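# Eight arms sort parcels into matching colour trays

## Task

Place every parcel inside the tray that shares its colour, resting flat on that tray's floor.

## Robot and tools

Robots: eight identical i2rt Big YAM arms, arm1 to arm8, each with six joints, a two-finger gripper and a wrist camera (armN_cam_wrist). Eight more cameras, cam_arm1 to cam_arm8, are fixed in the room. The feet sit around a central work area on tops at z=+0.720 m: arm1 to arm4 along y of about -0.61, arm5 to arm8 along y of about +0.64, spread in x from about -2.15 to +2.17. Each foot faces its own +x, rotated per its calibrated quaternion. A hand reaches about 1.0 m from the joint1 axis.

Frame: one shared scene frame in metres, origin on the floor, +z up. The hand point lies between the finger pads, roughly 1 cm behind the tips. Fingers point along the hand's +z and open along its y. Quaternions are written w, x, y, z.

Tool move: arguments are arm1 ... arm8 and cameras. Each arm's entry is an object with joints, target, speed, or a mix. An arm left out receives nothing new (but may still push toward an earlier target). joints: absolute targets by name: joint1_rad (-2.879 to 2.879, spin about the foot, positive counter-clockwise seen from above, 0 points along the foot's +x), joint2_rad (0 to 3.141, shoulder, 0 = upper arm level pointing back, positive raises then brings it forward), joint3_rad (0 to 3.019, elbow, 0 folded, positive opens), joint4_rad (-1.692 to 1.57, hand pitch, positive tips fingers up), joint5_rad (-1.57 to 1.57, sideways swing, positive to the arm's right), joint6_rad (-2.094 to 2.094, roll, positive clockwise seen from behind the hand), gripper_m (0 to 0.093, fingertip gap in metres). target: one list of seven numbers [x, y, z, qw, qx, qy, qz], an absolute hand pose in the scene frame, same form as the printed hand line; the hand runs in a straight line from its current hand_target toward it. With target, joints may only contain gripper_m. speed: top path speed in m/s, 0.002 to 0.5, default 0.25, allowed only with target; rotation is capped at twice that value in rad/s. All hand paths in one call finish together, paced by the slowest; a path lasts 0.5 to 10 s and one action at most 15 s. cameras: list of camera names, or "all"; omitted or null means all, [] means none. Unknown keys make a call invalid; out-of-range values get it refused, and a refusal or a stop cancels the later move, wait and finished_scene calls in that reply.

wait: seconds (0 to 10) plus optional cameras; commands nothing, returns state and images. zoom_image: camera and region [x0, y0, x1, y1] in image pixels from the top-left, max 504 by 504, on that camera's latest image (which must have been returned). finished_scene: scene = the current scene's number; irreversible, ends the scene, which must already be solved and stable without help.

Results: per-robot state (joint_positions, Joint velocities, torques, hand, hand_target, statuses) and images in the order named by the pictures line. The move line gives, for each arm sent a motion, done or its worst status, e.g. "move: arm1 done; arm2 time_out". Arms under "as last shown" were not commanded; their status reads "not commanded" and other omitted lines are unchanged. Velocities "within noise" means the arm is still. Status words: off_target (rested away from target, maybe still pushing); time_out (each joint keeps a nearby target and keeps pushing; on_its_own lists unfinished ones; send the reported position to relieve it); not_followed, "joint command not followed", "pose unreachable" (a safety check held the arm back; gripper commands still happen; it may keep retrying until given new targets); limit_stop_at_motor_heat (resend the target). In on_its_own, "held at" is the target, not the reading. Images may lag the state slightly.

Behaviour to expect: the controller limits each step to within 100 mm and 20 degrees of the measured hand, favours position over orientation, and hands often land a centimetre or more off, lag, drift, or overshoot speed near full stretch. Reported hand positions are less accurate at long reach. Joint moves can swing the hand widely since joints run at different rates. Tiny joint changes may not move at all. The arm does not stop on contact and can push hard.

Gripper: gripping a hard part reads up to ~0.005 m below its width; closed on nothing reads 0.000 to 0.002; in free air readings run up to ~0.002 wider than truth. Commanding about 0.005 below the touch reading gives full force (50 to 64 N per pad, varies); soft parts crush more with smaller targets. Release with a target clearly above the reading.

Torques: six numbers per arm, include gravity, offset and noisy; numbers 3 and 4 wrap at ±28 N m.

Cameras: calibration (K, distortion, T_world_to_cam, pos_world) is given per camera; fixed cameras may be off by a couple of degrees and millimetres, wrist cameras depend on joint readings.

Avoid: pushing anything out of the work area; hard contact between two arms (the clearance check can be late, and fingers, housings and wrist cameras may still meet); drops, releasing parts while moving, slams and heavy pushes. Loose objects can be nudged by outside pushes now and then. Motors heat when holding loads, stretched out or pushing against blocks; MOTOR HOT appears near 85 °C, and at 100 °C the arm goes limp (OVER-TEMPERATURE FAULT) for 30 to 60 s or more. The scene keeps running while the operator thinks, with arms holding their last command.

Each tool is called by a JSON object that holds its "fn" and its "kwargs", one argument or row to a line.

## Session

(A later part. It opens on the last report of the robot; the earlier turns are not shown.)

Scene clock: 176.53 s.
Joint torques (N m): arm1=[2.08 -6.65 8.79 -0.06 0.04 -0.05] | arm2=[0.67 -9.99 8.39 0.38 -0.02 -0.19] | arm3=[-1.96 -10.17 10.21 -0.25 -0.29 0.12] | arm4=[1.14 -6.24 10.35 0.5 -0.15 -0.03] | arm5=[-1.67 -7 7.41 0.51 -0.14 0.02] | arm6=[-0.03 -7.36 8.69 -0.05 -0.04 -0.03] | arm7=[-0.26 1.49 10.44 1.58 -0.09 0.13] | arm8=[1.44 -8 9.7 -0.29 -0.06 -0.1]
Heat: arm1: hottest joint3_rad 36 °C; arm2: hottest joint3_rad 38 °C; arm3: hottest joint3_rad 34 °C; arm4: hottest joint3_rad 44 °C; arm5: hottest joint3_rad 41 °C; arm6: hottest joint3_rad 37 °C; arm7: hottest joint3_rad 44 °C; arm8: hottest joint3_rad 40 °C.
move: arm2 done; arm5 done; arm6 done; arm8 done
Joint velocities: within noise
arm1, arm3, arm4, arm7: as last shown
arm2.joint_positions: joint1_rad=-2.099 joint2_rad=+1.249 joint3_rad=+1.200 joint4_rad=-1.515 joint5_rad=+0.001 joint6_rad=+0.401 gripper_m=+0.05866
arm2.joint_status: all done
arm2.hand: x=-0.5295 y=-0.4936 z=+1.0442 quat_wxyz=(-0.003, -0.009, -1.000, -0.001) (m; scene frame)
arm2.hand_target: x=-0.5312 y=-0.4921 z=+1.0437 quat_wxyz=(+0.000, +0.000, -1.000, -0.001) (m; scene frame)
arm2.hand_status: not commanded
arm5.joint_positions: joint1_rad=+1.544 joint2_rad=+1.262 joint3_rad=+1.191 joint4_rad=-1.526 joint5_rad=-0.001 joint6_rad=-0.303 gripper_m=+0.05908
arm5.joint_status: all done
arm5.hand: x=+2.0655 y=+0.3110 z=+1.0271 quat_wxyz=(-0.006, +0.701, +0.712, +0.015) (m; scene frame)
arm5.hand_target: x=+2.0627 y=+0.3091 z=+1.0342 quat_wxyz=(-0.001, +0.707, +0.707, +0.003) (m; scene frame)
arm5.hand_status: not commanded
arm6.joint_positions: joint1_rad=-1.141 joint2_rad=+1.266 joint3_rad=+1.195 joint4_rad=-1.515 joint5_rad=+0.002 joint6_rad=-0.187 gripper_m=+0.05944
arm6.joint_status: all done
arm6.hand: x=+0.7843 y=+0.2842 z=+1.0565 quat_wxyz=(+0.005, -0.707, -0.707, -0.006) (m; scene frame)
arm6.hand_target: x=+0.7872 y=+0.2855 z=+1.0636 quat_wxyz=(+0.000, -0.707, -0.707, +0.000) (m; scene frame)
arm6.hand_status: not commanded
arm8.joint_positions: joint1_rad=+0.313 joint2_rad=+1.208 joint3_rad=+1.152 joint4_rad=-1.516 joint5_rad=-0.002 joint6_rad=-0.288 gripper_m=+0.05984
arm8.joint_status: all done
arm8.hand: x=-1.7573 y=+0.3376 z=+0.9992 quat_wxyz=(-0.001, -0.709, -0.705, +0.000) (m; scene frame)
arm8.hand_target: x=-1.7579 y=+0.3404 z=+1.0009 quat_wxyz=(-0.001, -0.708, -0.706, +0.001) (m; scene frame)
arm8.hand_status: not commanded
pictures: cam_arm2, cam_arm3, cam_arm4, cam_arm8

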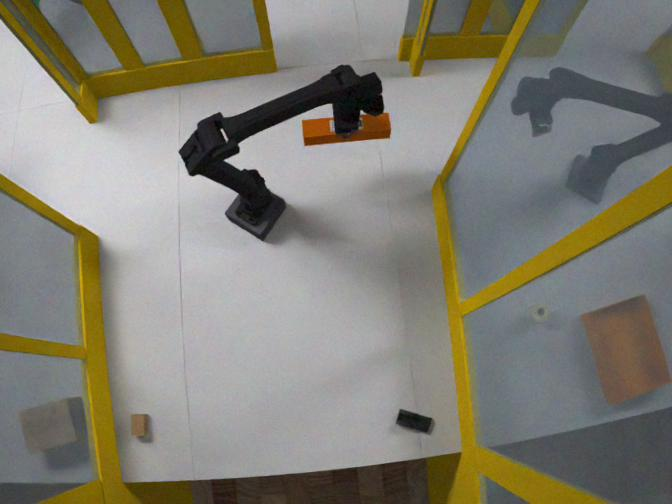

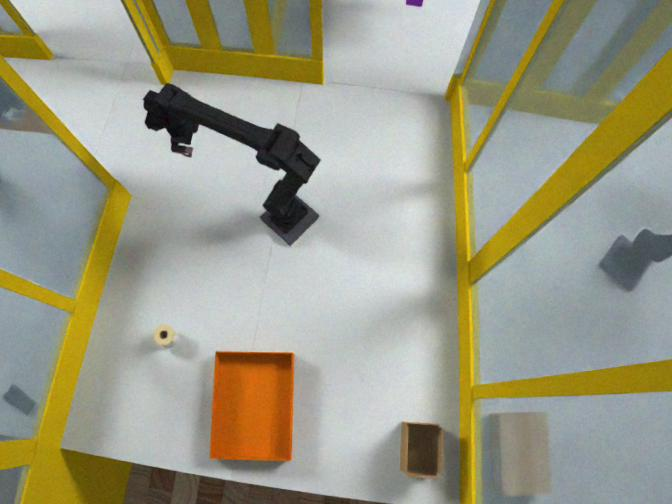

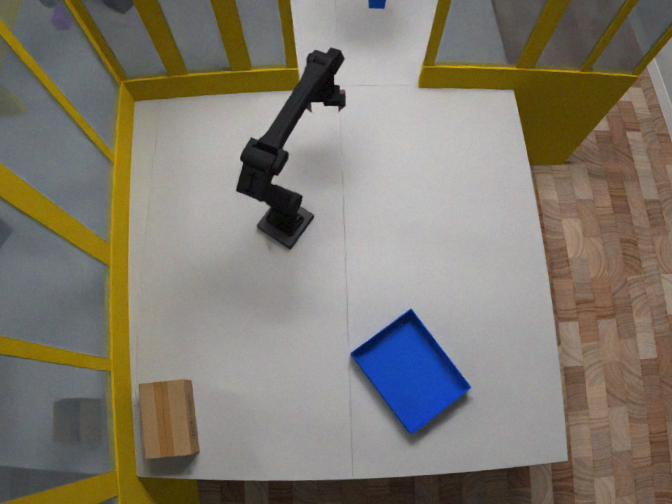

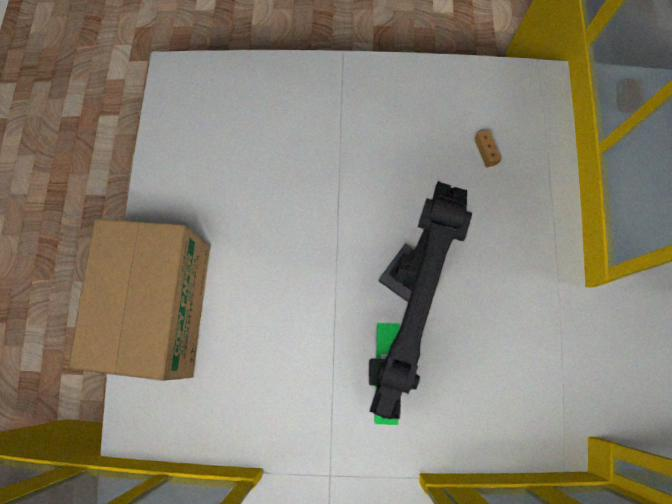

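{"fn": "move", "kwargs": {
  "arm8": {"target":[-1.86,0,0.86,0,0.7071,0.7071,0],"speed":0.25},
  "arm5": {"target":[1.97,0,0.865,0,0.7071,0.7071,0],"speed":0.25},
  "arm2": {"target":[-0.21,-0.365,0.86,0,0,1,0],"speed":0.25},
  "arm6": {"target":[0.74,0.02,0.86,0,0.7071,0.7071,0],"speed":0.25},
  "arm7": {"joints":{"joint1_rad":-1.023,"joint2_rad":1.25,"joint3_rad":1.2,"joint4_rad":-1.52,"joint5_rad":0,"joint6_rad":-0.091,"gripper_m":0.093}},
  "cameras": ["cam_arm1","cam_arm3"]
}}

{"fn": "move", "kwargs": {
  "arm8": {"target":[-1.86,0,0.773,0,0.7071,0.7071,0],"speed":0.14},
  "arm5": {"target":[1.97,0,0.775,0,0.7071,0.7071,0],"speed":0.14},
  "arm2": {"target":[-0.21,-0.365,0.775,0,0,1,0],"speed":0.14},
  "arm6": {"target":[0.74,0.02,0.775,0,0.7071,0.7071,0],"speed":0.14},
  "cameras": ["cam_arm2","cam_arm6"]
}}

Scene clock: 223.83 s.
Joint torques (N m): arm1=[2.2 -6.95 8.7 -0.14 0.04 -0.04] | arm2=[0.38 -25.29 11.82 0.03 0.03 -0.19] | arm3=[-1.9 -10.23 10.24 -0.24 -0.29 0.12] | arm4=[1.08 -6.18 10.35 0.5 -0.15 -0.03] | arm5=[-1.32 -18.73 9.89 -0.17 -0.1 0.03] | arm6=[0.09 -14.62 11.7 0.01 -0.04 -0.02] | arm7=[-0.85 -7 9.91 -0.23 0.01 0.21] | arm8=[1.55 -20.89 14.76 -0.68 -0.05 -0.1]
Heat: arm1: hottest joint3_rad 37 °C; arm2: hottest joint3_rad 38 °C; arm3: hottest joint3_rad 34 °C; arm4: hottest joint3_rad 45 °C; arm5: hottest joint3_rad 38 °C; arm6: hottest joint3_rad 37 °C; arm7: hottest joint3_rad 44 °C; arm8: hottest joint3_rad 36 °C.
move: arm2 off_target; arm5 off_target; arm6 off_target; arm7 done; arm8 off_target
Joint velocities: within noise
arm1, arm3, arm4: as last shown
arm2.joint_positions: joint1_rad=-2.099 joint2_rad=+2.255 joint3_rad=+2.041 joint4_rad=-1.380 joint5_rad=+0.001 joint6_rad=+0.396 gripper_m=+0.05866
arm2.joint_status: not commanded
arm2.hand: x=-0.2215 y=-0.3697 z=+0.8517 quat_wxyz=(+0.011, -0.007, -1.000, +0.004) (m; scene frame)
arm2.hand_target: x=-0.2106 y=-0.3651 z=+0.8602 quat_wxyz=(-0.001, +0.000, -1.000, +0.000) (m; scene frame)
arm2.hand_status: off_target (0.015 m and 1.5 deg from the pose sent, 0.390 m and 1.1 deg at the start)
arm5.joint_positions: joint1_rad=+1.544 joint2_rad=+2.186 joint3_rad=+1.933 joint4_rad=-1.352 joint5_rad=+0.000 joint6_rad=-0.303 gripper_m=+0.05908
arm5.joint_status: not commanded
arm5.hand: x=+1.9777 y=+0.0135 z=+0.8453 quat_wxyz=(-0.009, +0.702, +0.712, +0.018) (m; scene frame)
arm5.hand_target: x=+1.9703 y=+0.0009 z=+0.8653 quat_wxyz=(+0.000, +0.707, +0.707, +0.000) (m; scene frame)
arm5.hand_status: off_target (0.025 m and 2.5 deg from the pose sent, 0.364 m and 2.1 deg at the start)
arm6.joint_positions: joint1_rad=-1.141 joint2_rad=+2.060 joint3_rad=+1.637 joint4_rad=-1.188 joint5_rad=+0.001 joint6_rad=-0.186 gripper_m=+0.05944
arm6.joint_status: not commanded
arm6.hand: x=+0.7380 y=+0.0407 z=+0.8477 quat_wxyz=(+0.012, -0.708, -0.706, -0.016) (m; scene frame)
arm6.hand_target: x=+0.7402 y=+0.0210 z=+0.8604 quat_wxyz=(+0.000, -0.707, -0.707, +0.000) (m; scene frame)
arm6.hand_status: off_target (0.024 m and 2.3 deg from the pose sent, 0.332 m and 0.8 deg at the start)
arm7.joint_positions: joint1_rad=-1.016 joint2_rad=+1.240 joint3_rad=+1.203 joint4_rad=-1.510 joint5_rad=-0.002 joint6_rad=-0.100 gripper_m=+0.09310
arm7.joint_status: all done
arm7.hand: x=-0.4535 y=+0.2647 z=+1.0490 quat_wxyz=(-0.007, -0.702, -0.712, +0.008) (m; scene frame)
arm7.hand_target: x=-0.4559 y=+0.2671 z=+1.0448 quat_wxyz=(+0.001, -0.707, -0.707, +0.000) (m; scene frame)
arm7.hand_status: not commanded
arm8.joint_positions: joint1_rad=+0.313 joint2_rad=+2.203 joint3_rad=+2.052 joint4_rad=-1.446 joint5_rad=-0.002 joint6_rad=-0.288 gripper_m=+0.05985
arm8.joint_status: not commanded
arm8.hand: x=-1.8554 y=+0.0127 z=+0.8508 quat_wxyz=(+0.005, -0.709, -0.705, -0.012) (m; scene frame)
arm8.hand_target: x=-1.8597 y=+0.0007 z=+0.8600 quat_wxyz=(+0.000, -0.707, -0.707, +0.001) (m; scene frame)
arm8.hand_status: off_target (0.016 m and 1.5 deg from the pose sent, 0.379 m and 0.3 deg at the start)
pictures: cam_arm1, cam_arm3

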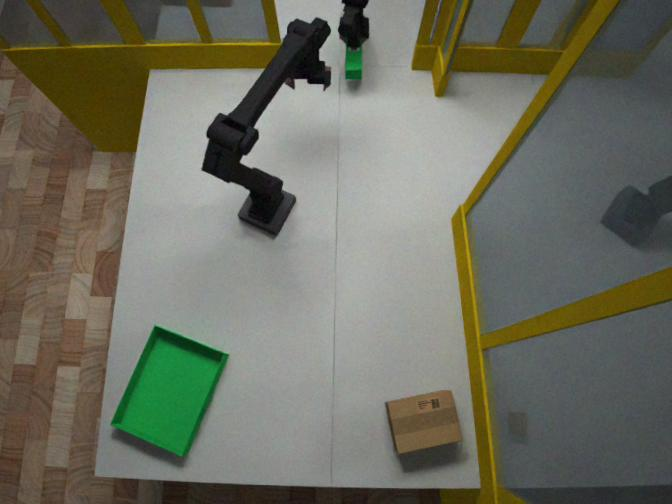

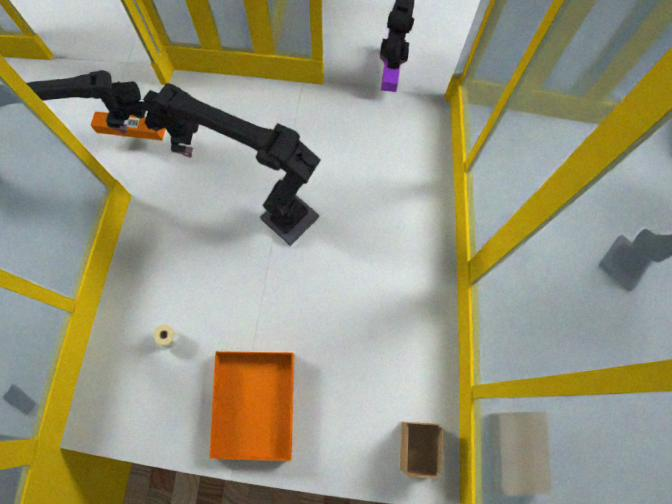

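Scene clock: 225.33 s.
Joint torques (N m): arm1=[2.08 -6.89 8.77 -0.03 0.01 -0.09] | arm2=[0.56 -26.05 8.38 0.88 0.03 -0.19] | arm3=[-1.96 -10.05 10.24 -0.29 -0.29 0.13] | arm4=[1.14 -6.24 10.35 0.5 -0.15 -0.03] | arm5=[-1.32 -20.13 6.86 0.77 -0.09 0.03] | arm6=[0.09 -15.27 7.54 0.57 -0.03 -0.02] | arm7=[-0.91 -7.06 9.92 -0.25 0.01 0.2] | arm8=[1.73 -22.12 9.88 0.23 -0.03 -0.1]
Heat: arm1: hottest joint3_rad 37 °C; arm2: hottest joint3_rad 38 °C; arm3: hottest joint3_rad 34 °C; arm4: hottest joint3_rad 45 °C; arm5: hottest joint3_rad 38 °C; arm6: hottest joint3_rad 37 °C; arm7: hottest joint3_rad 44 °C; arm8: hottest joint3_rad 36 °C.
move: arm2 done; arm5 off_target; arm6 done; arm8 done
Joint velocities: within noise
arm1.joint_positions: joint1_rad=+1.536 joint2_rad=+1.241 joint3_rad=+1.200 joint4_rad=-1.509 joint5_rad=+0.001 joint6_rad=-0.439 gripper_m=+0.09398
arm1.joint_status: not commanded
arm1.hand: x=-1.9967 y=-0.2896 z=+1.0124 quat_wxyz=(-0.007, +0.700, -0.714, +0.002) (m; scene frame)
arm1.hand_target: x=-2.0012 y=-0.2895 z=+1.0095 quat_wxyz=(+0.002, +0.707, -0.707, +0.005) (m; scene frame)
arm1.hand_status: not commanded
arm2.joint_positions: joint1_rad=-2.099 joint2_rad=+2.337 joint3_rad=+1.988 joint4_rad=-1.233 joint5_rad=+0.001 joint6_rad=+0.396 gripper_m=+0.05866
arm2.joint_status: not commanded
arm2.hand: x=-0.2142 y=-0.3667 z=+0.7771 quat_wxyz=(+0.005, -0.007, -1.000, +0.002) (m; scene frame)
arm2.hand_target: x=-0.2101 y=-0.3649 z=+0.7751 quat_wxyz=(+0.000, +0.000, -1.000, +0.000) (m; scene frame)
arm2.hand_status: done (0.005 m and 1.0 deg from the pose sent, 0.078 m and 1.5 deg at the start)
arm3.joint_positions: joint1_rad=+0.267 joint2_rad=+1.250 joint3_rad=+1.188 joint4_rad=-1.508 joint5_rad=+0.004 joint6_rad=-0.376 gripper_m=+0.09396
arm3.joint_status: not commanded
arm3.hand: x=+0.1066 y=-0.4947 z=+0.9922 quat_wxyz=(-0.005, +1.000, +0.016, +0.003) (m; scene frame)
arm3.hand_target: x=+0.1079 y=-0.4902 z=+0.9968 quat_wxyz=(-0.003, +1.000, +0.000, +0.002) (m; scene frame)
arm3.hand_status: not commanded
arm4.joint_positions: joint1_rad=+0.176 joint2_rad=+1.238 joint3_rad=+1.199 joint4_rad=-1.526 joint5_rad=+0.001 joint6_rad=-0.423 gripper_m=+0.09398
arm4.joint_status: not commanded
arm4.hand: x=+1.8390 y=-0.2974 z=+0.9985 quat_wxyz=(+0.005, +0.700, -0.714, -0.001) (m; scene frame)
arm4.hand_target: x=+1.8366 y=-0.2925 z=+0.9952 quat_wxyz=(+0.007, +0.707, -0.707, -0.001) (m; scene frame)
arm4.hand_status: not commanded
arm5.joint_positions: joint1_rad=+1.544 joint2_rad=+2.277 joint3_rad=+1.875 joint4_rad=-1.194 joint5_rad=+0.000 joint6_rad=-0.303 gripper_m=+0.05908
arm5.joint_status: not commanded
arm5.hand: x=+1.9760 y=+0.0073 z=+0.7647 quat_wxyz=(-0.007, +0.702, +0.712, +0.015) (m; scene frame)
arm5.hand_target: x=+1.9701 y=+0.0001 z=+0.7752 quat_wxyz=(+0.000, +0.707, +0.707, +0.000) (m; scene frame)
arm5.hand_status: off_target (0.014 m and 2.1 deg from the pose sent, 0.072 m and 2.5 deg at the start)
arm6.joint_positions: joint1_rad=-1.141 joint2_rad=+2.169 joint3_rad=+1.616 joint4_rad=-1.031 joint5_rad=+0.001 joint6_rad=-0.186 gripper_m=+0.05944
arm6.joint_status: not commanded
arm6.hand: x=+0.7353 y=+0.0264 z=+0.7760 quat_wxyz=(+0.004, -0.708, -0.706, -0.005) (m; scene frame)
arm6.hand_target: x=+0.7400 y=+0.0201 z=+0.7751 quat_wxyz=(+0.000, -0.707, -0.707, +0.000) (m; scene frame)
arm6.hand_status: done (0.008 m and 0.8 deg from the pose sent, 0.076 m and 2.3 deg at the start)
arm7: as last shown
arm8.joint_positions: joint1_rad=+0.313 joint2_rad=+2.272 joint3_rad=+1.976 joint4_rad=-1.283 joint5_rad=-0.002 joint6_rad=-0.288 gripper_m=+0.05985
arm8.joint_status: not commanded
arm8.hand: x=-1.8582 y=+0.0032 z=+0.7766 quat_wxyz=(+0.001, -0.709, -0.705, -0.004) (m; scene frame)
arm8.hand_target: x=-1.8599 y=+0.0001 z=+0.7729 quat_wxyz=(+0.000, -0.707, -0.707, +0.000) (m; scene frame)
arm8.hand_status: done (0.005 m and 0.6 deg from the pose sent, 0.079 m and 1.5 deg at the start)
pictures: cam_arm2, cam_arm6

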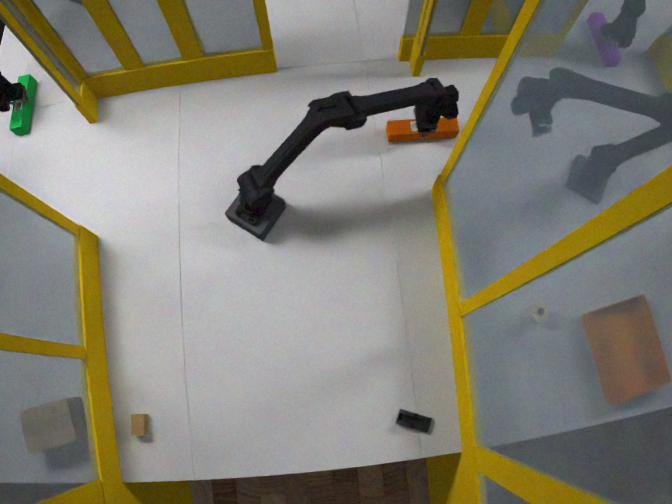

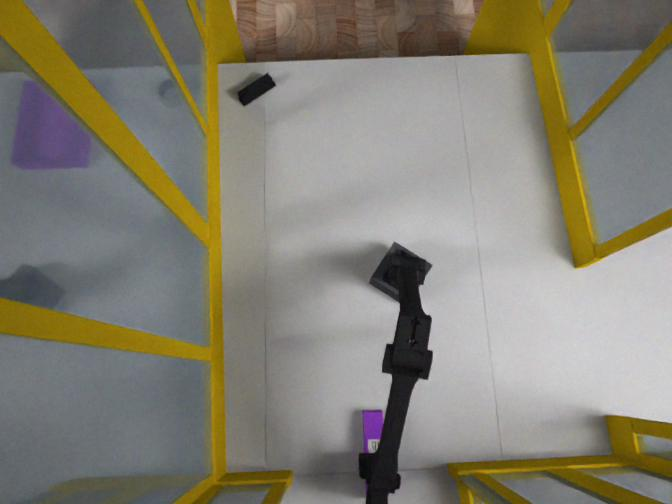

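{"fn": "move", "kwargs": {
  "arm8": {"target":[-1.86,0,0.753,0,0.7071,0.7071,0],"speed":0.08},
  "arm5": {"target":[1.97,0,0.757,0,0.7071,0.7071,0],"speed":0.08},
  "arm2": {"target":[-0.21,-0.365,0.753,0,0,1,0],"speed":0.08},
  "arm6": {"target":[0.74,0.02,0.753,0,0.7071,0.7071,0],"speed":0.08},
  "cameras": []
}}

{"fn": "move", "kwargs": {
  "arm8": {"joints":{"gripper_m":0.093}},
  "arm5": {"joints":{"gripper_m":0.093}},
  "arm2": {"joints":{"gripper_m":0.093}},
  "arm6": {"joints":{"gripper_m":0.093}},
  "cameras": []
}}

{"fn": "move", "kwargs": {
  "arm8": {"target":[-1.86,0.01,0.90,0,0.7071,0.7071,0],"speed":0.3},
  "arm5": {"target":[1.97,0.01,0.90,0,0.7071,0.7071,0],"speed":0.3},
  "arm2": {"target":[-0.215,-0.365,0.90,0,0,1,0],"speed":0.3},
  "arm6": {"target":[0.74,0.03,0.90,0,0.7071,0.7071,0],"speed":0.3},
  "cameras": []
}}

{"fn": "move", "kwargs": {
  "arm8": {"joints":{"joint2_rad":1.2,"joint3_rad":1.15,"joint4_rad":-1.52}},
  "arm5": {"joints":{"joint2_rad":1.2,"joint3_rad":1.15,"joint4_rad":-1.52}},
  "arm2": {"joints":{"joint2_rad":1.2,"joint3_rad":1.15,"joint4_rad":-1.52}},
  "arm6": {"joints":{"joint2_rad":1.2,"joint3_rad":1.15,"joint4_rad":-1.52}},
  "cameras": []
}}

{"fn": "move", "kwargs": {
  "arm1": {"target":[-1.86,0,0.90,0,0.7071,-0.7071,0],"speed":0.3},
  "arm4": {"target":[1.97,0,0.90,0,0.7071,-0.7071,0],"speed":0.3},
  "arm3": {"target":[-0.21,-0.365,0.90,0,1,0,0],"speed":0.3},
  "cameras": ["arm1_cam_wrist","arm4_cam_wrist","arm3_cam_wrist"]
}}

Scene clock: 247.67 s.
Joint torques (N m): arm1=[1.9 -7.06 8.69 -0.21 0.02 -0.09] | arm2=[0.21 -25.05 7.72 1.01 0.02 -0.19] | arm3=[-2.02 -10.23 10.26 -0.24 -0.29 0.13] | arm4=[1.08 -6.24 10.35 0.51 -0.16 -0.03] | arm5=[-1.2 -18.96 6.43 0.59 -0.1 0.04] | arm6=[0.09 -14.33 6.82 0.81 -0.02 -0.02] | arm7=[-0.97 -7 9.95 -0.25 0.01 0.2] | arm8=[1.9 -21.42 9.18 0.24 -0.02 -0.09]
Heat: arm1: hottest joint3_rad 37 °C; arm2: hottest joint3_rad 38 °C; arm3: hottest joint3_rad 34 °C; arm4: hottest joint3_rad 45 °C; arm5: hottest joint3_rad 37 °C; arm6: hottest joint3_rad 37 °C; arm7: hottest joint3_rad 42 °C; arm8: hottest joint2_rad 38 °C.
move: arm2 off_target; arm5 done; arm6 off_target; arm8 off_target
Joint velocities: within noise
arm1, arm3, arm4, arm7: as last shown
arm2.joint_positions: joint1_rad=-2.099 joint2_rad=+2.345 joint3_rad=+1.980 joint4_rad=-1.195 joint5_rad=+0.001 joint6_rad=+0.395 gripper_m=+0.05866
arm2.joint_status: not commanded
arm2.hand: x=-0.2093 y=-0.3647 z=+0.7692 quat_wxyz=(-0.005, -0.007, -1.000, -0.002) (m; scene frame)
arm2.hand_target: x=-0.2103 y=-0.3650 z=+0.7533 quat_wxyz=(+0.000, +0.000, -1.000, +0.000) (m; scene frame)
arm2.hand_status: off_target (0.016 m and 1.0 deg from the pose sent, 0.024 m and 1.0 deg at the start)
arm5.joint_positions: joint1_rad=+1.544 joint2_rad=+2.284 joint3_rad=+1.868 joint4_rad=-1.162 joint5_rad=+0.000 joint6_rad=-0.303 gripper_m=+0.05908
arm5.joint_status: not commanded
arm5.hand: x=+1.9748 y=+0.0033 z=+0.7577 quat_wxyz=(-0.002, +0.702, +0.712, +0.007) (m; scene frame)
arm5.hand_target: x=+1.9701 y=+0.0002 z=+0.7569 quat_wxyz=(+0.000, +0.707, +0.707, +0.000) (m; scene frame)
arm5.hand_status: done (0.006 m and 1.2 deg from the pose sent, 0.012 m and 2.1 deg at the start)
arm6.joint_positions: joint1_rad=-1.141 joint2_rad=+2.184 joint3_rad=+1.614 joint4_rad=-0.997 joint5_rad=+0.001 joint6_rad=-0.186 gripper_m=+0.05944
arm6.joint_status: not commanded
arm6.hand: x=+0.7344 y=+0.0216 z=+0.7661 quat_wxyz=(+0.000, -0.708, -0.706, +0.002) (m; scene frame)
arm6.hand_target: x=+0.7400 y=+0.0205 z=+0.7531 quat_wxyz=(+0.000, -0.707, -0.707, +0.000) (m; scene frame)
arm6.hand_status: off_target (0.014 m and 0.2 deg from the pose sent, 0.024 m and 0.8 deg at the start)
arm8.joint_positions: joint1_rad=+0.313 joint2_rad=+2.278 joint3_rad=+1.963 joint4_rad=-1.244 joint5_rad=-0.002 joint6_rad=-0.288 gripper_m=+0.05985
arm8.joint_status: not commanded
arm8.hand: x=-1.8594 y=-0.0008 z=+0.7682 quat_wxyz=(-0.004, -0.709, -0.705, +0.005) (m; scene frame)
arm8.hand_target: x=-1.8598 y=+0.0004 z=+0.7530 quat_wxyz=(+0.000, -0.707, -0.707, +0.000) (m; scene frame)
arm8.hand_status: off_target (0.015 m and 0.8 deg from the pose sent, 0.024 m and 0.6 deg at the start)
pictures: none
No camera images: "cameras" was empty.

Scene clock: 248.30 s.
Joint torques (N m): arm1=[1.96 -6.89 8.69 -0.06 0.03 -0.07] | arm2=[0.26 -25.05 7.72 0.94 0.02 -0.19] | arm3=[-1.85 -10.17 10.22 -0.29 -0.31 0.12] | arm4=[1.08 -6.24 10.35 0.5 -0.15 -0.03] | arm5=[-1.44 -19.37 6.43 0.87 -0.09 0.03] | arm6=[0.15 -14.86 6.76 0.57 -0.02 -0.02] | arm7=[-0.85 -7.06 9.89 -0.21 0.01 0.22] | arm8=[1.96 -21.3 9.17 0.29 -0.03 -0.09]
Heat: arm1: hottest joint3_rad 37 °C; arm2: hottest joint3_rad 38 °C; arm3: hottest joint3_rad 34 °C; arm4: hottest joint3_rad 45 °C; arm5: hottest joint3_rad 37 °C; arm6: hottest joint3_rad 37 °C; arm7: hottest joint3_rad 42 °C; arm8: hottest joint2_rad 38 °C.
move: arm2 done; arm5 done; arm6 done; arm8 done
Joint velocities: within noise
arm1, arm3, arm4, arm7: as last shown
arm2.joint_positions: joint1_rad=-2.099 joint2_rad=+2.345 joint3_rad=+1.980 joint4_rad=-1.193 joint5_rad=+0.001 joint6_rad=+0.395 gripper_m=+0.09281
arm2.joint_status: all done
arm2.hand: x=-0.2089 y=-0.3646 z=+0.7687 quat_wxyz=(-0.006, -0.007, -1.000, -0.002) (m; scene frame)
arm2.hand_target: x=-0.2103 y=-0.3650 z=+0.7531 quat_wxyz=(+0.000, +0.000, -1.000, +0.000) (m; scene frame)
arm2.hand_status: not commanded
arm5.joint_positions: joint1_rad=+1.544 joint2_rad=+2.284 joint3_rad=+1.868 joint4_rad=-1.162 joint5_rad=+0.000 joint6_rad=-0.302 gripper_m=+0.09278
arm5.joint_status: all done
arm5.hand: x=+1.9747 y=+0.0032 z=+0.7577 quat_wxyz=(-0.002, +0.702, +0.712, +0.007) (m; scene frame)
arm5.hand_target: x=+1.9700 y=+0.0002 z=+0.7569 quat_wxyz=(+0.000, +0.707, +0.707, +0.000) (m; scene frame)
arm5.hand_status: not commanded
arm6.joint_positions: joint1_rad=-1.141 joint2_rad=+2.190 joint3_rad=+1.614 joint4_rad=-0.991 joint5_rad=+0.001 joint6_rad=-0.186 gripper_m=+0.09279
arm6.joint_status: all done
arm6.hand: x=+0.7343 y=+0.0211 z=+0.7627 quat_wxyz=(-0.001, -0.708, -0.706, +0.002) (m; scene frame)
arm6.hand_target: x=+0.7400 y=+0.0205 z=+0.7532 quat_wxyz=(+0.000, -0.707, -0.707, +0.000) (m; scene frame)
arm6.hand_status: not commanded
arm8.joint_positions: joint1_rad=+0.313 joint2_rad=+2.278 joint3_rad=+1.963 joint4_rad=-1.244 joint5_rad=-0.002 joint6_rad=-0.288 gripper_m=+0.09283
arm8.joint_status: all done
arm8.hand: x=-1.8594 y=-0.0008 z=+0.7682 quat_wxyz=(-0.004, -0.709, -0.705, +0.005) (m; scene frame)
arm8.hand_target: x=-1.8598 y=+0.0004 z=+0.7530 quat_wxyz=(+0.000, -0.707, -0.707, +0.000) (m; scene frame)
arm8.hand_status: not commanded
pictures: none
No camera images: "cameras" was empty.

Scene clock: 249.80 s.
Joint torques (N m): arm1=[1.96 -6.95 8.79 -0.05 0.04 -0.06] | arm2=[0.5 -24.23 11.17 0.18 0.03 -0.16] | arm3=[-1.9 -10.11 10.21 -0.29 -0.29 0.13] | arm4=[1.08 -6.24 10.35 0.5 -0.15 -0.03] | arm5=[-1.32 -17.96 9.42 -0.23 -0.11 -0.04] | arm6=[-0.15 -15.5 11.12 -0.2 -0.02 -0.05] | arm7=[-1.03 -7 9.91 -0.23 0 0.2] | arm8=[1.49 -20.48 14.13 -0.58 -0.03 -0.11]
Heat: arm1: hottest joint3_rad 37 °C; arm2: hottest joint3_rad 38 °C; arm3: hottest joint3_rad 34 °C; arm4: hottest joint3_rad 45 °C; arm5: hottest joint3_rad 37 °C; arm6: hottest joint3_rad 37 °C; arm7: hottest joint3_rad 42 °C; arm8: hottest joint2_rad 38 °C.
move: arm2 done; arm5 off_target; arm6 off_target; arm8 off_target
Joint velocities: within noise
arm1, arm3, arm4, arm7: as last shown
arm2.joint_positions: joint1_rad=-2.099 joint2_rad=+2.212 joint3_rad=+2.098 joint4_rad=-1.460 joint5_rad=+0.001 joint6_rad=+0.395 gripper_m=+0.09291
arm2.joint_status: not commanded
arm2.hand: x=-0.2215 y=-0.3698 z=+0.9011 quat_wxyz=(+0.002, -0.007, -1.000, +0.001) (m; scene frame)
arm2.hand_target: x=-0.2153 y=-0.3650 z=+0.9000 quat_wxyz=(-0.001, +0.000, -1.000, +0.000) (m; scene frame)
arm2.hand_status: done (0.008 m and 0.8 deg from the pose sent, 0.131 m and 1.0 deg at the start)
arm5.joint_positions: joint1_rad=+1.543 joint2_rad=+2.130 joint3_rad=+1.955 joint4_rad=-1.411 joint5_rad=+0.000 joint6_rad=-0.302 gripper_m=+0.09288
arm5.joint_status: not commanded
arm5.hand: x=+1.9783 y=+0.0179 z=+0.8887 quat_wxyz=(-0.004, +0.702, +0.712, +0.010) (m; scene frame)
arm5.hand_target: x=+1.9700 y=+0.0105 z=+0.9001 quat_wxyz=(+0.000, +0.707, +0.707, +0.000) (m; scene frame)
arm5.hand_status: off_target (0.016 m and 1.5 deg from the pose sent, 0.142 m and 1.2 deg at the start)
arm6.joint_positions: joint1_rad=-1.141 joint2_rad=+2.014 joint3_rad=+1.657 joint4_rad=-1.252 joint5_rad=+0.001 joint6_rad=-0.186 gripper_m=+0.09289
arm6.joint_status: not commanded
arm6.hand: x=+0.7388 y=+0.0450 z=+0.8812 quat_wxyz=(+0.011, -0.708, -0.706, -0.016) (m; scene frame)
arm6.hand_target: x=+0.7401 y=+0.0308 z=+0.9002 quat_wxyz=(+0.000, -0.707, -0.707, +0.000) (m; scene frame)
arm6.hand_status: off_target (0.024 m and 2.2 deg from the pose sent, 0.138 m and 0.3 deg at the start; pose on its path clipped on 1 of 45 steps)
arm8.joint_positions: joint1_rad=+0.313 joint2_rad=+2.157 joint3_rad=+2.089 joint4_rad=-1.520 joint5_rad=-0.002 joint6_rad=-0.291 gripper_m=+0.09292
arm8.joint_status: not commanded
arm8.hand: x=-1.8535 y=+0.0191 z=+0.8949 quat_wxyz=(+0.003, -0.708, -0.706, -0.008) (m; scene frame)
arm8.hand_target: x=-1.8598 y=+0.0105 z=+0.9000 quat_wxyz=(+0.000, -0.707, -0.707, +0.000) (m; scene frame)
arm8.hand_status: off_target (0.012 m and 0.9 deg from the pose sent, 0.132 m and 0.8 deg at the start; pose on its path clipped on 4 of 45 steps)
pictures: none
No camera images: "cameras" was empty.

Scene clock: 251.43 s.
Joint torques (N m): arm1=[1.96 -7.06 8.72 -0.09 0.02 -0.07] | arm2=[0.5 -10.11 8.2 0.36 0.03 -0.16] | arm3=[-1.96 -10.17 10.24 -0.27 -0.3 0.13] | arm4=[1.08 -6.18 10.36 0.5 -0.15 -0.03] | arm5=[-1.32 -6.83 7.02 0.02 -0.05 0.01] | arm6=[-0.15 -6.42 8.62 -0.03 -0.02 -0.05] | arm7=[-0.79 -6.95 9.87 -0.17 0 0.2] | arm8=[1.32 -8.23 9.59 -0.16 -0.05 -0.1]
Heat: arm1: hottest joint3_rad 37 °C; arm2: hottest joint3_rad 38 °C; arm3: hottest joint3_rad 34 °C; arm4: hottest joint3_rad 45 °C; arm5: hottest joint3_rad 37 °C; arm6: hottest joint3_rad 36 °C; arm7: hottest joint3_rad 42 °C; arm8: hottest joint2_rad 38 °C.
move: arm2 done; arm5 done; arm6 done; arm8 done
Joint velocities: within noise
arm1, arm3, arm4, arm7: as last shown
arm2.joint_positions: joint1_rad=-2.099 joint2_rad=+1.210 joint3_rad=+1.151 joint4_rad=-1.516 joint5_rad=+0.001 joint6_rad=+0.395 gripper_m=+0.09291
arm2.joint_status: all done
arm2.hand: x=-0.5457 y=-0.5001 z=+1.0381 quat_wxyz=(+0.002, -0.007, -1.000, +0.001) (m; scene frame)
arm2.hand_target: x=-0.5484 y=-0.5001 z=+1.0405 quat_wxyz=(+0.000, +0.000, -1.000, +0.000) (m; scene frame)
arm2.hand_status: not commanded
arm5.joint_positions: joint1_rad=+1.543 joint2_rad=+1.211 joint3_rad=+1.146 joint4_rad=-1.513 joint5_rad=+0.000 joint6_rad=-0.302 gripper_m=+0.09288
arm5.joint_status: all done
arm5.hand: x=+2.0692 y=+0.3252 z=+1.0260 quat_wxyz=(-0.003, +0.702, +0.712, +0.007) (m; scene frame)
arm5.hand_target: x=+2.0667 y=+0.3277 z=+1.0312 quat_wxyz=(-0.002, +0.707, +0.707, +0.003) (m; scene frame)
arm5.hand_status: not commanded
arm6.joint_positions: joint1_rad=-1.141 joint2_rad=+1.212 joint3_rad=+1.147 joint4_rad=-1.514 joint5_rad=+0.001 joint6_rad=-0.186 gripper_m=+0.09289
arm6.joint_status: all done
arm6.hand: x=+0.7879 y=+0.3028 z=+1.0553 quat_wxyz=(+0.003, -0.708, -0.706, -0.003) (m; scene frame)
arm6.hand_target: x=+0.7904 y=+0.3042 z=+1.0603 quat_wxyz=(+0.000, -0.707, -0.707, +0.000) (m; scene frame)
arm6.hand_status: not commanded
arm8.joint_positions: joint1_rad=+0.313 joint2_rad=+1.210 joint3_rad=+1.153 joint4_rad=-1.520 joint5_rad=-0.002 joint6_rad=-0.291 gripper_m=+0.09293
arm8.joint_status: all done
arm8.hand: x=-1.7571 y=+0.3381 z=+0.9991 quat_wxyz=(+0.000, -0.708, -0.706, -0.003) (m; scene frame)
arm8.hand_target: x=-1.7584 y=+0.3406 z=+1.0010 quat_wxyz=(+0.000, -0.707, -0.707, +0.001) (m; scene frame)
arm8.hand_status: not commanded
pictures: none
No camera images: "cameras" was empty.

Scene clock: 253.80 s.
Joint torques (N m): arm1=[1.55 -19.02 12.42 -0.17 -0.08 -0.06] | arm2=[0.5 -10.17 8.25 0.38 0.03 -0.16] | arm3=[-2.08 -23.53 14.31 -0.16 -0.3 0.04] | arm4=[1.44 -16.62 14.68 -0.25 -0.02 -0.01] | arm5=[-1.73 -7.06 7.08 0.01 -0.05 0.03] | arm6=[-0.15 -6.36 8.61 -0.06 -0.02 -0.05] | arm7=[-0.85 -7 9.92 -0.2 0.01 0.2] | arm8=[1.49 -8 9.59 -0.06 -0.02 -0.11]
Heat: arm1: hottest joint3_rad 37 °C; arm2: hottest joint3_rad 38 °C; arm3: hottest joint3_rad 35 °C; arm4: hottest joint3_rad 45 °C; arm5: hottest joint3_rad 37 °C; arm6: hottest joint3_rad 36 °C; arm7: hottest joint3_rad 42 °C; arm8: hottest joint2_rad 38 °C.
move: arm1 off_target; arm3 off_target; arm4 off_target
Joint velocities: within noise
arm1.joint_positions: joint1_rad=+1.536 joint2_rad=+2.131 joint3_rad=+2.043 joint4_rad=-1.488 joint5_rad=-0.004 joint6_rad=-0.443 gripper_m=+0.09398
arm1.joint_status: not commanded
arm1.hand: x=-1.8602 y=-0.0129 z=+0.8963 quat_wxyz=(+0.006, +0.702, -0.712, +0.004) (m; scene frame)
arm1.hand_target: x=-1.8603 y=-0.0005 z=+0.9000 quat_wxyz=(-0.001, +0.707, -0.707, +0.000) (m; scene frame)
arm1.hand_status: off_target (0.013 m and 1.2 deg from the pose sent, 0.339 m and 1.4 deg at the start)
arm2, arm5, arm6, arm7, arm8: as last shown
arm2.joint_positions: joint1_rad=-2.099 joint2_rad=+1.209 joint3_rad=+1.151 joint4_rad=-1.516 joint5_rad=+0.001 joint6_rad=+0.395 gripper_m=+0.09291
arm2.hand: x=-0.5458 y=-0.5001 z=+1.0382 quat_wxyz=(+0.001, -0.007, -1.000, +0.001) (m; scene frame)
arm3.joint_positions: joint1_rad=+0.258 joint2_rad=+2.212 joint3_rad=+2.186 joint4_rad=-1.573 joint5_rad=-0.003 joint6_rad=-0.376 gripper_m=+0.09396
arm3.joint_status: not commanded
arm3.hand: x=-0.2014 y=-0.3784 z=+0.8871 quat_wxyz=(+0.004, +1.000, +0.011, +0.015) (m; scene frame)
arm3.hand_target: x=-0.2090 y=-0.3652 z=+0.9000 quat_wxyz=(+0.000, +1.000, +0.000, -0.001) (m; scene frame)
arm3.hand_status: off_target (0.020 m and 2.2 deg from the pose sent, 0.354 m and 1.9 deg at the start)
arm4.joint_positions: joint1_rad=+0.176 joint2_rad=+2.115 joint3_rad=+2.068 joint4_rad=-1.520 joint5_rad=+0.004 joint6_rad=-0.423 gripper_m=+0.09398
arm4.joint_status: not commanded
arm4.hand: x=+1.9725 y=-0.0155 z=+0.9001 quat_wxyz=(+0.005, +0.700, -0.714, +0.001) (m; scene frame)
arm4.hand_target: x=+1.9697 y=-0.0007 z=+0.8999 quat_wxyz=(-0.001, +0.707, -0.707, +0.000) (m; scene frame)
arm4.hand_status: off_target (0.016 m and 1.3 deg from the pose sent, 0.340 m and 1.3 deg at the start)
pictures: arm1_cam_wrist, arm3_cam_wrist, arm4_cam_wrist
camera_calibration:
arm1_cam_wrist: T_world_to_cam=[[0.999489, -0.03111, -0.00730101, 1.86644], [-0.0209484, -0.810422, 0.585472, -0.569461], [-0.024131, -0.58502, -0.81066, 0.800745], [0, 0, 0, 1]] pos_world=[-1.8581, 0.0650137, 0.996162]
arm3_cam_wrist: T_world_to_cam=[[-0.0177896, 0.999839, 0.00214966, 0.371682], [0.794934, 0.0128397, 0.60656, -0.367261], [0.606435, 0.0124993, -0.795035, 0.956114], [0, 0, 0, 1]] pos_world=[-0.28126, -0.378858, 0.982111]
arm4_cam_wrist: T_world_to_cam=[[0.999968, -0.00566313, 0.00558347, -1.98015], [-0.00786296, -0.809238, 0.587428, -0.521022], [0.00119168, -0.587453, -0.809257, 0.841816], [0, 0, 0, 1]] pos_world=[1.97499, 0.0616823, 0.998365]

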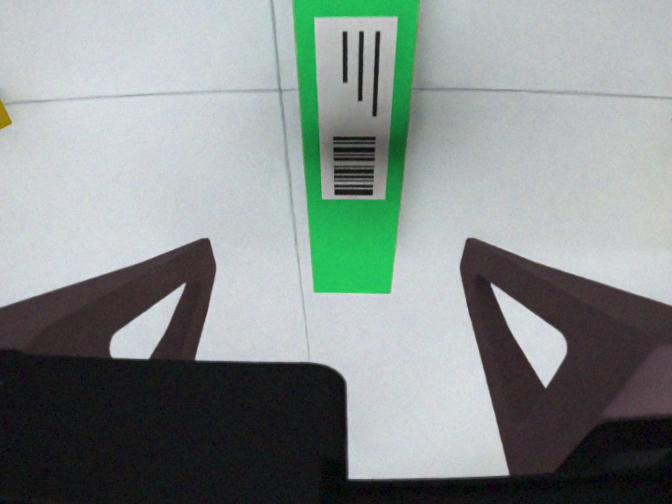

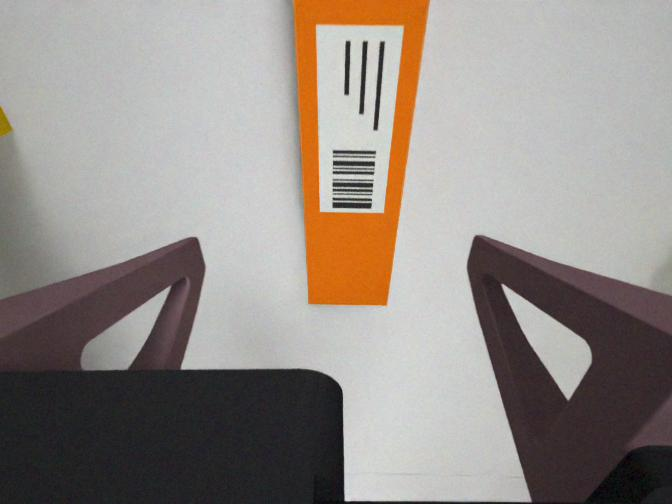

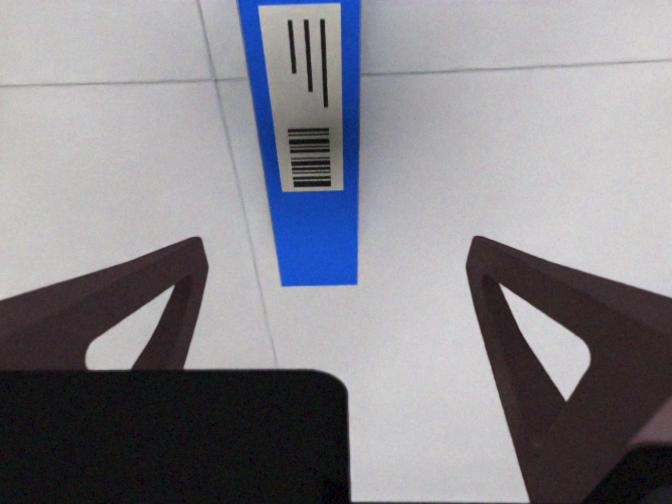

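{"fn": "move", "kwargs": {
  "arm1": {"target":[-1.849,0.005,0.762,0,0.7071,-0.7071,0],"speed":0.17},
  "arm4": {"target":[1.956,0.006,0.762,0,0.715,-0.699,0],"speed":0.17},
  "arm3": {"target":[-0.213,-0.363,0.763,0,1,0,0],"speed":0.17},
  "cameras": ["arm1_cam_wrist","arm4_cam_wrist","arm3_cam_wrist"]
}}

{"fn": "move", "kwargs": {
  "arm1": {"joints":{"gripper_m":0.05}},
  "arm4": {"joints":{"gripper_m":0.05}},
  "arm3": {"joints":{"gripper_m":0.05}},
  "cameras": []
}}

{"fn": "move", "kwargs": {
  "arm1": {"target":[-1.849,0.0,0.9,0,0.7071,-0.7071,0],"speed":0.25},
  "arm4": {"target":[1.956,0.0,0.9,0,0.715,-0.699,0],"speed":0.25},
  "arm3": {"target":[-0.205,-0.363,0.9,0,1,0,0],"speed":0.25},
  "cameras": ["arm1_cam_wrist","arm4_cam_wrist","arm3_cam_wrist"]
}}

Scene clock: 274.60 s.
Joint torques (N m): arm1=[1.14 -19.9 8.21 0.69 -0.09 -0.05] | arm2=[0.5 -10.17 8.27 0.38 0.03 -0.16] | arm3=[-1.96 -25.35 9.52 0.58 -0.3 0.05] | arm4=[1.38 -17.73 9.91 0.76 -0.02 -0.02] | arm5=[-1.67 -6.71 7.02 0.18 -0.07 0.01] | arm6=[-0.15 -6.48 8.59 -0.05 -0.02 -0.05] | arm7=[-0.91 -7.24 9.92 -0.25 0.01 0.2] | arm8=[1.44 -8.06 9.62 -0.1 -0.02 -0.1]
Heat: arm1: hottest joint3_rad 38 °C; arm2: hottest joint3_rad 38 °C; arm3: hottest joint3_rad 37 °C; arm4: hottest joint3_rad 48 °C; arm5: hottest joint3_rad 37 °C; arm6: hottest joint3_rad 35 °C; arm7: hottest joint3_rad 41 °C; arm8: hottest joint3_rad 36 °C.
move: arm1 done; arm3 off_target; arm4 off_target
Joint velocities: within noise
arm1.joint_positions: joint1_rad=+1.536 joint2_rad=+2.262 joint3_rad=+1.938 joint4_rad=-1.237 joint5_rad=-0.005 joint6_rad=-0.453 gripper_m=+0.09398
arm1.joint_status: not commanded
arm1.hand: x=-1.8509 y=+0.0040 z=+0.7721 quat_wxyz=(-0.002, +0.705, -0.709, +0.001) (m; scene frame)
arm1.hand_target: x=-1.8492 y=+0.0048 z=+0.7621 quat_wxyz=(+0.000, +0.707, -0.707, +0.000) (m; scene frame)
arm1.hand_status: done (0.010 m and 0.4 deg from the pose sent, 0.136 m and 1.2 deg at the start)
arm2, arm5, arm6, arm7, arm8: as last shown
arm3.joint_positions: joint1_rad=+0.258 joint2_rad=+2.305 joint3_rad=+2.019 joint4_rad=-1.301 joint5_rad=-0.003 joint6_rad=-0.376 gripper_m=+0.09396
arm3.joint_status: not commanded
arm3.hand: x=-0.2108 y=-0.3739 z=+0.7617 quat_wxyz=(+0.001, +1.000, +0.011, +0.010) (m; scene frame)
arm3.hand_target: x=-0.2128 y=-0.3629 z=+0.7631 quat_wxyz=(+0.000, +1.000, +0.000, +0.000) (m; scene frame)
arm3.hand_status: off_target (0.011 m and 1.7 deg from the pose sent, 0.126 m and 2.2 deg at the start)
arm4.joint_positions: joint1_rad=+0.198 joint2_rad=+2.208 joint3_rad=+1.900 joint4_rad=-1.238 joint5_rad=+0.005 joint6_rad=-0.423 gripper_m=+0.09398
arm4.joint_status: not commanded
arm4.hand: x=+1.9635 y=+0.0012 z=+0.7772 quat_wxyz=(-0.004, +0.708, -0.706, -0.003) (m; scene frame)
arm4.hand_target: x=+1.9558 y=+0.0055 z=+0.7621 quat_wxyz=(+0.000, +0.715, -0.699, +0.000) (m; scene frame)
arm4.hand_status: off_target (0.018 m and 1.3 deg from the pose sent, 0.141 m and 2.5 deg at the start)
pictures: arm1_cam_wrist, arm3_cam_wrist, arm4_cam_wrist
camera_calibration:
arm1_cam_wrist: T_world_to_cam=[[0.999778, -0.0210198, -0.00116067, 1.85251], [-0.0165495, -0.818837, 0.573787, -0.465643], [-0.0130113, -0.573641, -0.819004, 0.737169], [0, 0, 0, 1]] pos_world=[-1.85021, 0.0805237, 0.873074]
arm3_cam_wrist: T_world_to_cam=[[-0.0178299, 0.99982, 0.00643453, 0.364036], [0.801615, 0.0104484, 0.59775, -0.276554], [0.597575, 0.0158158, -0.801657, 0.866527], [0, 0, 0, 1]] pos_world=[-0.289634, -0.374786, 0.857625]
arm4_cam_wrist: T_world_to_cam=[[0.999776, 0.0157662, 0.0141076, -1.97659], [0.00484708, -0.819779, 0.57266, -0.448886], [0.0205938, -0.572463, -0.819672, 0.722201], [0, 0, 0, 1]] pos_world=[1.96345, 0.0766097, 0.876911]

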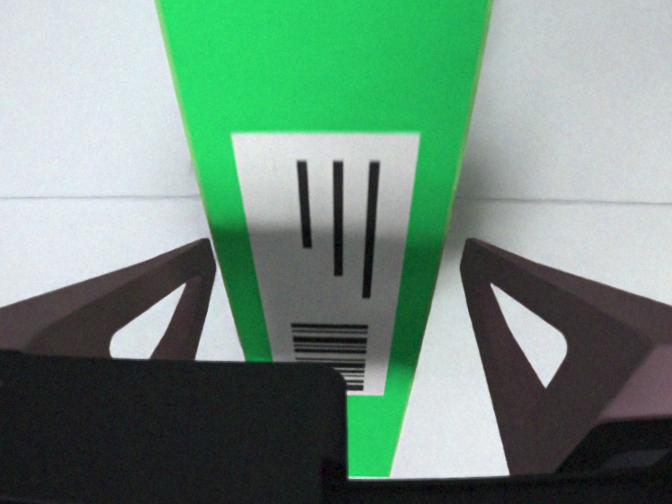

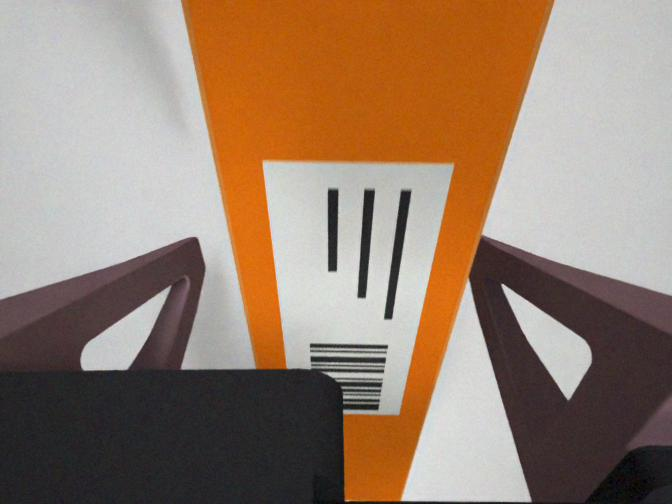

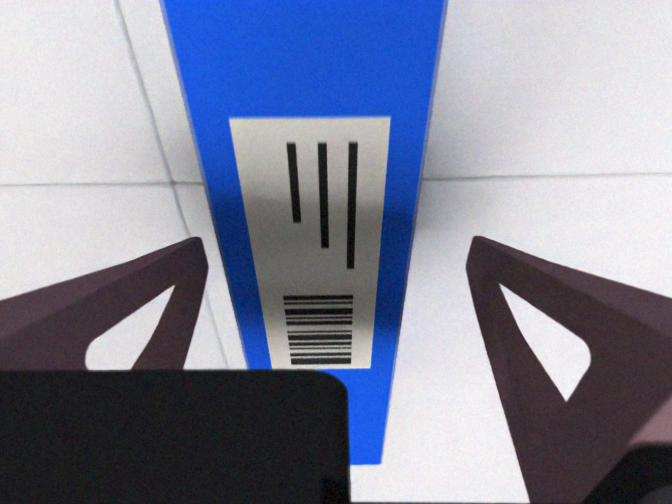

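Scene clock: 275.20 s.
Joint torques (N m): arm1=[0.79 -19.9 8.23 0.68 -0.02 -0.07] | arm2=[0.5 -10.17 8.27 0.38 0.02 -0.16] | arm3=[-1.96 -25 9.39 0.58 -0.28 0.04] | arm4=[1.32 -17.79 9.91 0.75 -0.02 -0.02] | arm5=[-1.55 -6.71 6.99 0.01 -0.07 0.01] | arm6=[-0.09 -6.36 8.57 -0.02 -0.02 -0.05] | arm7=[-0.91 -7.12 9.92 -0.24 0.01 0.2] | arm8=[1.44 -8.06 9.68 -0.18 -0.02 -0.1]
Heat: arm1: hottest joint3_rad 38 °C; arm2: hottest joint3_rad 38 °C; arm3: hottest joint3_rad 37 °C; arm4: hottest joint3_rad 48 °C; arm5: hottest joint3_rad 37 °C; arm6: hottest joint3_rad 35 °C; arm7: hottest joint3_rad 41 °C; arm8: hottest joint3_rad 36 °C.
move: arm1 off_target; arm3 off_target; arm4 off_target
Joint velocities: within noise
arm1.joint_positions: joint1_rad=+1.536 joint2_rad=+2.262 joint3_rad=+1.938 joint4_rad=-1.237 joint5_rad=-0.005 joint6_rad=-0.453 gripper_m=+0.05924
arm1.joint_status: gripper_m off_target (ended at +0.05927, target +0.05000)
arm1.hand: x=-1.8510 y=+0.0041 z=+0.7721 quat_wxyz=(-0.001, +0.705, -0.709, +0.001) (m; scene frame)
arm1.hand_target: x=-1.8492 y=+0.0048 z=+0.7621 quat_wxyz=(+0.000, +0.707, -0.707, +0.000) (m; scene frame)
arm1.hand_status: not commanded
arm2, arm5, arm6, arm8: as last shown
arm3.joint_positions: joint1_rad=+0.258 joint2_rad=+2.305 joint3_rad=+2.019 joint4_rad=-1.300 joint5_rad=-0.004 joint6_rad=-0.376 gripper_m=+0.05842
arm3.joint_status: gripper_m off_target (ended at +0.05845, target +0.05000)
arm3.hand: x=-0.2110 y=-0.3740 z=+0.7617 quat_wxyz=(+0.002, +1.000, +0.011, +0.009) (m; scene frame)
arm3.hand_target: x=-0.2128 y=-0.3630 z=+0.7631 quat_wxyz=(+0.000, +1.000, +0.000, +0.000) (m; scene frame)
arm3.hand_status: not commanded
arm4.joint_positions: joint1_rad=+0.198 joint2_rad=+2.208 joint3_rad=+1.900 joint4_rad=-1.238 joint5_rad=+0.005 joint6_rad=-0.423 gripper_m=+0.05868
arm4.joint_status: gripper_m off_target (ended at +0.05872, target +0.05000)
arm4.hand: x=+1.9635 y=+0.0012 z=+0.7772 quat_wxyz=(-0.004, +0.708, -0.706, -0.003) (m; scene frame)
arm4.hand_target: x=+1.9559 y=+0.0054 z=+0.7621 quat_wxyz=(+0.000, +0.715, -0.699, +0.000) (m; scene frame)
arm4.hand_status: not commanded
arm7.joint_positions: joint1_rad=-1.016 joint2_rad=+1.240 joint3_rad=+1.203 joint4_rad=-1.510 joint5_rad=-0.002 joint6_rad=-0.100 gripper_m=+0.09310
arm7.joint_status: not commanded
arm7.hand: x=-0.4535 y=+0.2647 z=+1.0490 quat_wxyz=(-0.007, -0.702, -0.712, +0.008) (m; scene frame)
arm7.hand_target: x=-0.4559 y=+0.2671 z=+1.0448 quat_wxyz=(+0.001, -0.707, -0.707, +0.000) (m; scene frame)
arm7.hand_status: not commanded
pictures: none
No camera images: "cameras" was empty.

Scene clock: 276.77 s.
Joint torques (N m): arm1=[0.67 -19.14 12.21 -0.09 -0.03 -0.08] | arm2=[0.5 -10.17 8.27 0.38 0.03 -0.16] | arm3=[-2.02 -25.93 14.48 -0.34 -0.25 -0.01] | arm4=[1.2 -17.79 14.35 -0.25 -0.02 -0.03] | arm5=[-1.38 -6.77 7.13 0.14 -0.08 0.02] | arm6=[-0.15 -6.42 8.59 -0.03 -0.02 -0.05] | arm7=[-0.91 -7 9.92 -0.21 0.01 0.21] | arm8=[1.2 -8.29 9.63 -0.17 -0.03 -0.1]
Heat: arm1: hottest joint3_rad 38 °C; arm2: hottest joint3_rad 38 °C; arm3: hottest joint3_rad 37 °C; arm4: hottest joint3_rad 48 °C; arm5: hottest joint3_rad 37 °C; arm6: hottest joint3_rad 35 °C; arm7: hottest joint3_rad 41 °C; arm8: hottest joint3_rad 36 °C.
move: arm1 off_target; arm3 off_target; arm4 off_target
Joint velocities: within noise
arm1.joint_positions: joint1_rad=+1.536 joint2_rad=+2.151 joint3_rad=+2.077 joint4_rad=-1.500 joint5_rad=-0.005 joint6_rad=-0.458 gripper_m=+0.05924
arm1.joint_status: not commanded
arm1.hand: x=-1.8576 y=-0.0071 z=+0.8968 quat_wxyz=(+0.005, +0.707, -0.707, +0.003) (m; scene frame)
arm1.hand_target: x=-1.8492 y=-0.0004 z=+0.8999 quat_wxyz=(-0.001, +0.707, -0.707, +0.000) (m; scene frame)
arm1.hand_status: off_target (0.012 m and 0.6 deg from the pose sent, 0.128 m and 0.3 deg at the start)
arm2, arm5, arm6, arm7, arm8: as last shown
arm3.joint_positions: joint1_rad=+0.253 joint2_rad=+2.223 joint3_rad=+2.151 joint4_rad=-1.559 joint5_rad=-0.004 joint6_rad=-0.376 gripper_m=+0.05842
arm3.joint_status: not commanded
arm3.hand: x=-0.1946 y=-0.3776 z=+0.8667 quat_wxyz=(+0.010, +0.999, +0.009, +0.030) (m; scene frame)
arm3.hand_target: x=-0.2032 y=-0.3637 z=+0.9000 quat_wxyz=(+0.000, +1.000, +0.000, +0.000) (m; scene frame)
arm3.hand_status: off_target (0.038 m and 3.8 deg from the pose sent, 0.139 m and 1.7 deg at the start; pose on its path clipped on 7 of 47 steps)
arm4.joint_positions: joint1_rad=+0.198 joint2_rad=+2.112 joint3_rad=+2.039 joint4_rad=-1.507 joint5_rad=+0.005 joint6_rad=-0.423 gripper_m=+0.05868
arm4.joint_status: not commanded
arm4.hand: x=+1.9576 y=-0.0138 z=+0.8908 quat_wxyz=(+0.011, +0.708, -0.706, +0.003) (m; scene frame)
arm4.hand_target: x=+1.9557 y=-0.0007 z=+0.9000 quat_wxyz=(+0.000, +0.715, -0.699, +0.000) (m; scene frame)
arm4.hand_status: off_target (0.017 m and 1.8 deg from the pose sent, 0.123 m and 1.3 deg at the start)
pictures: arm1_cam_wrist, arm3_cam_wrist, arm4_cam_wrist
camera_calibration:
arm1_cam_wrist: T_world_to_cam=[[0.99984, -0.0162158, -0.00755723, 1.86497], [-0.00876275, -0.812165, 0.583362, -0.540447], [-0.0155974, -0.583202, -0.812177, 0.821827], [0, 0, 0, 1]] pos_world=[-1.85658, 0.0706009, 0.996839]
arm3_cam_wrist: T_world_to_cam=[[-0.0128065, 0.999864, -0.0104154, 0.382923], [0.776162, 0.0165071, 0.630317, -0.383205], [0.630403, -0.0000119241, -0.776268, 0.919494], [0, 0, 0, 1]] pos_world=[-0.277319, -0.376534, 0.959302]
arm4_cam_wrist: T_world_to_cam=[[0.999862, 0.0165902, -0.000103123, -1.95957], [0.0133663, -0.801848, 0.597379, -0.564664], [0.00982796, -0.597298, -0.801959, 0.811751], [0, 0, 0, 1]] pos_world=[1.95887, 0.0645925, 0.988107]

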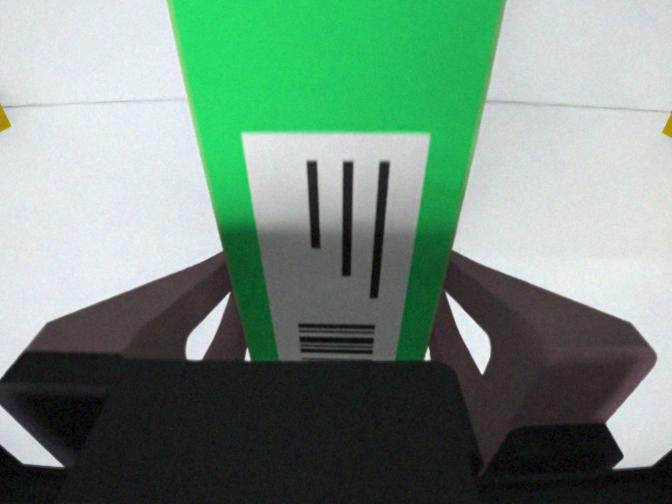

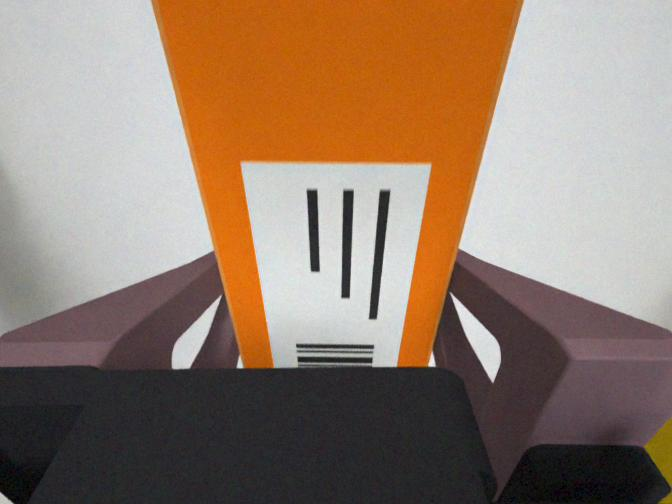

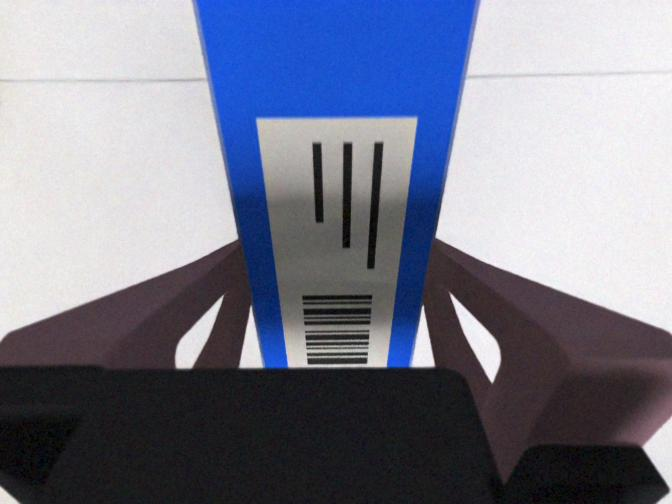

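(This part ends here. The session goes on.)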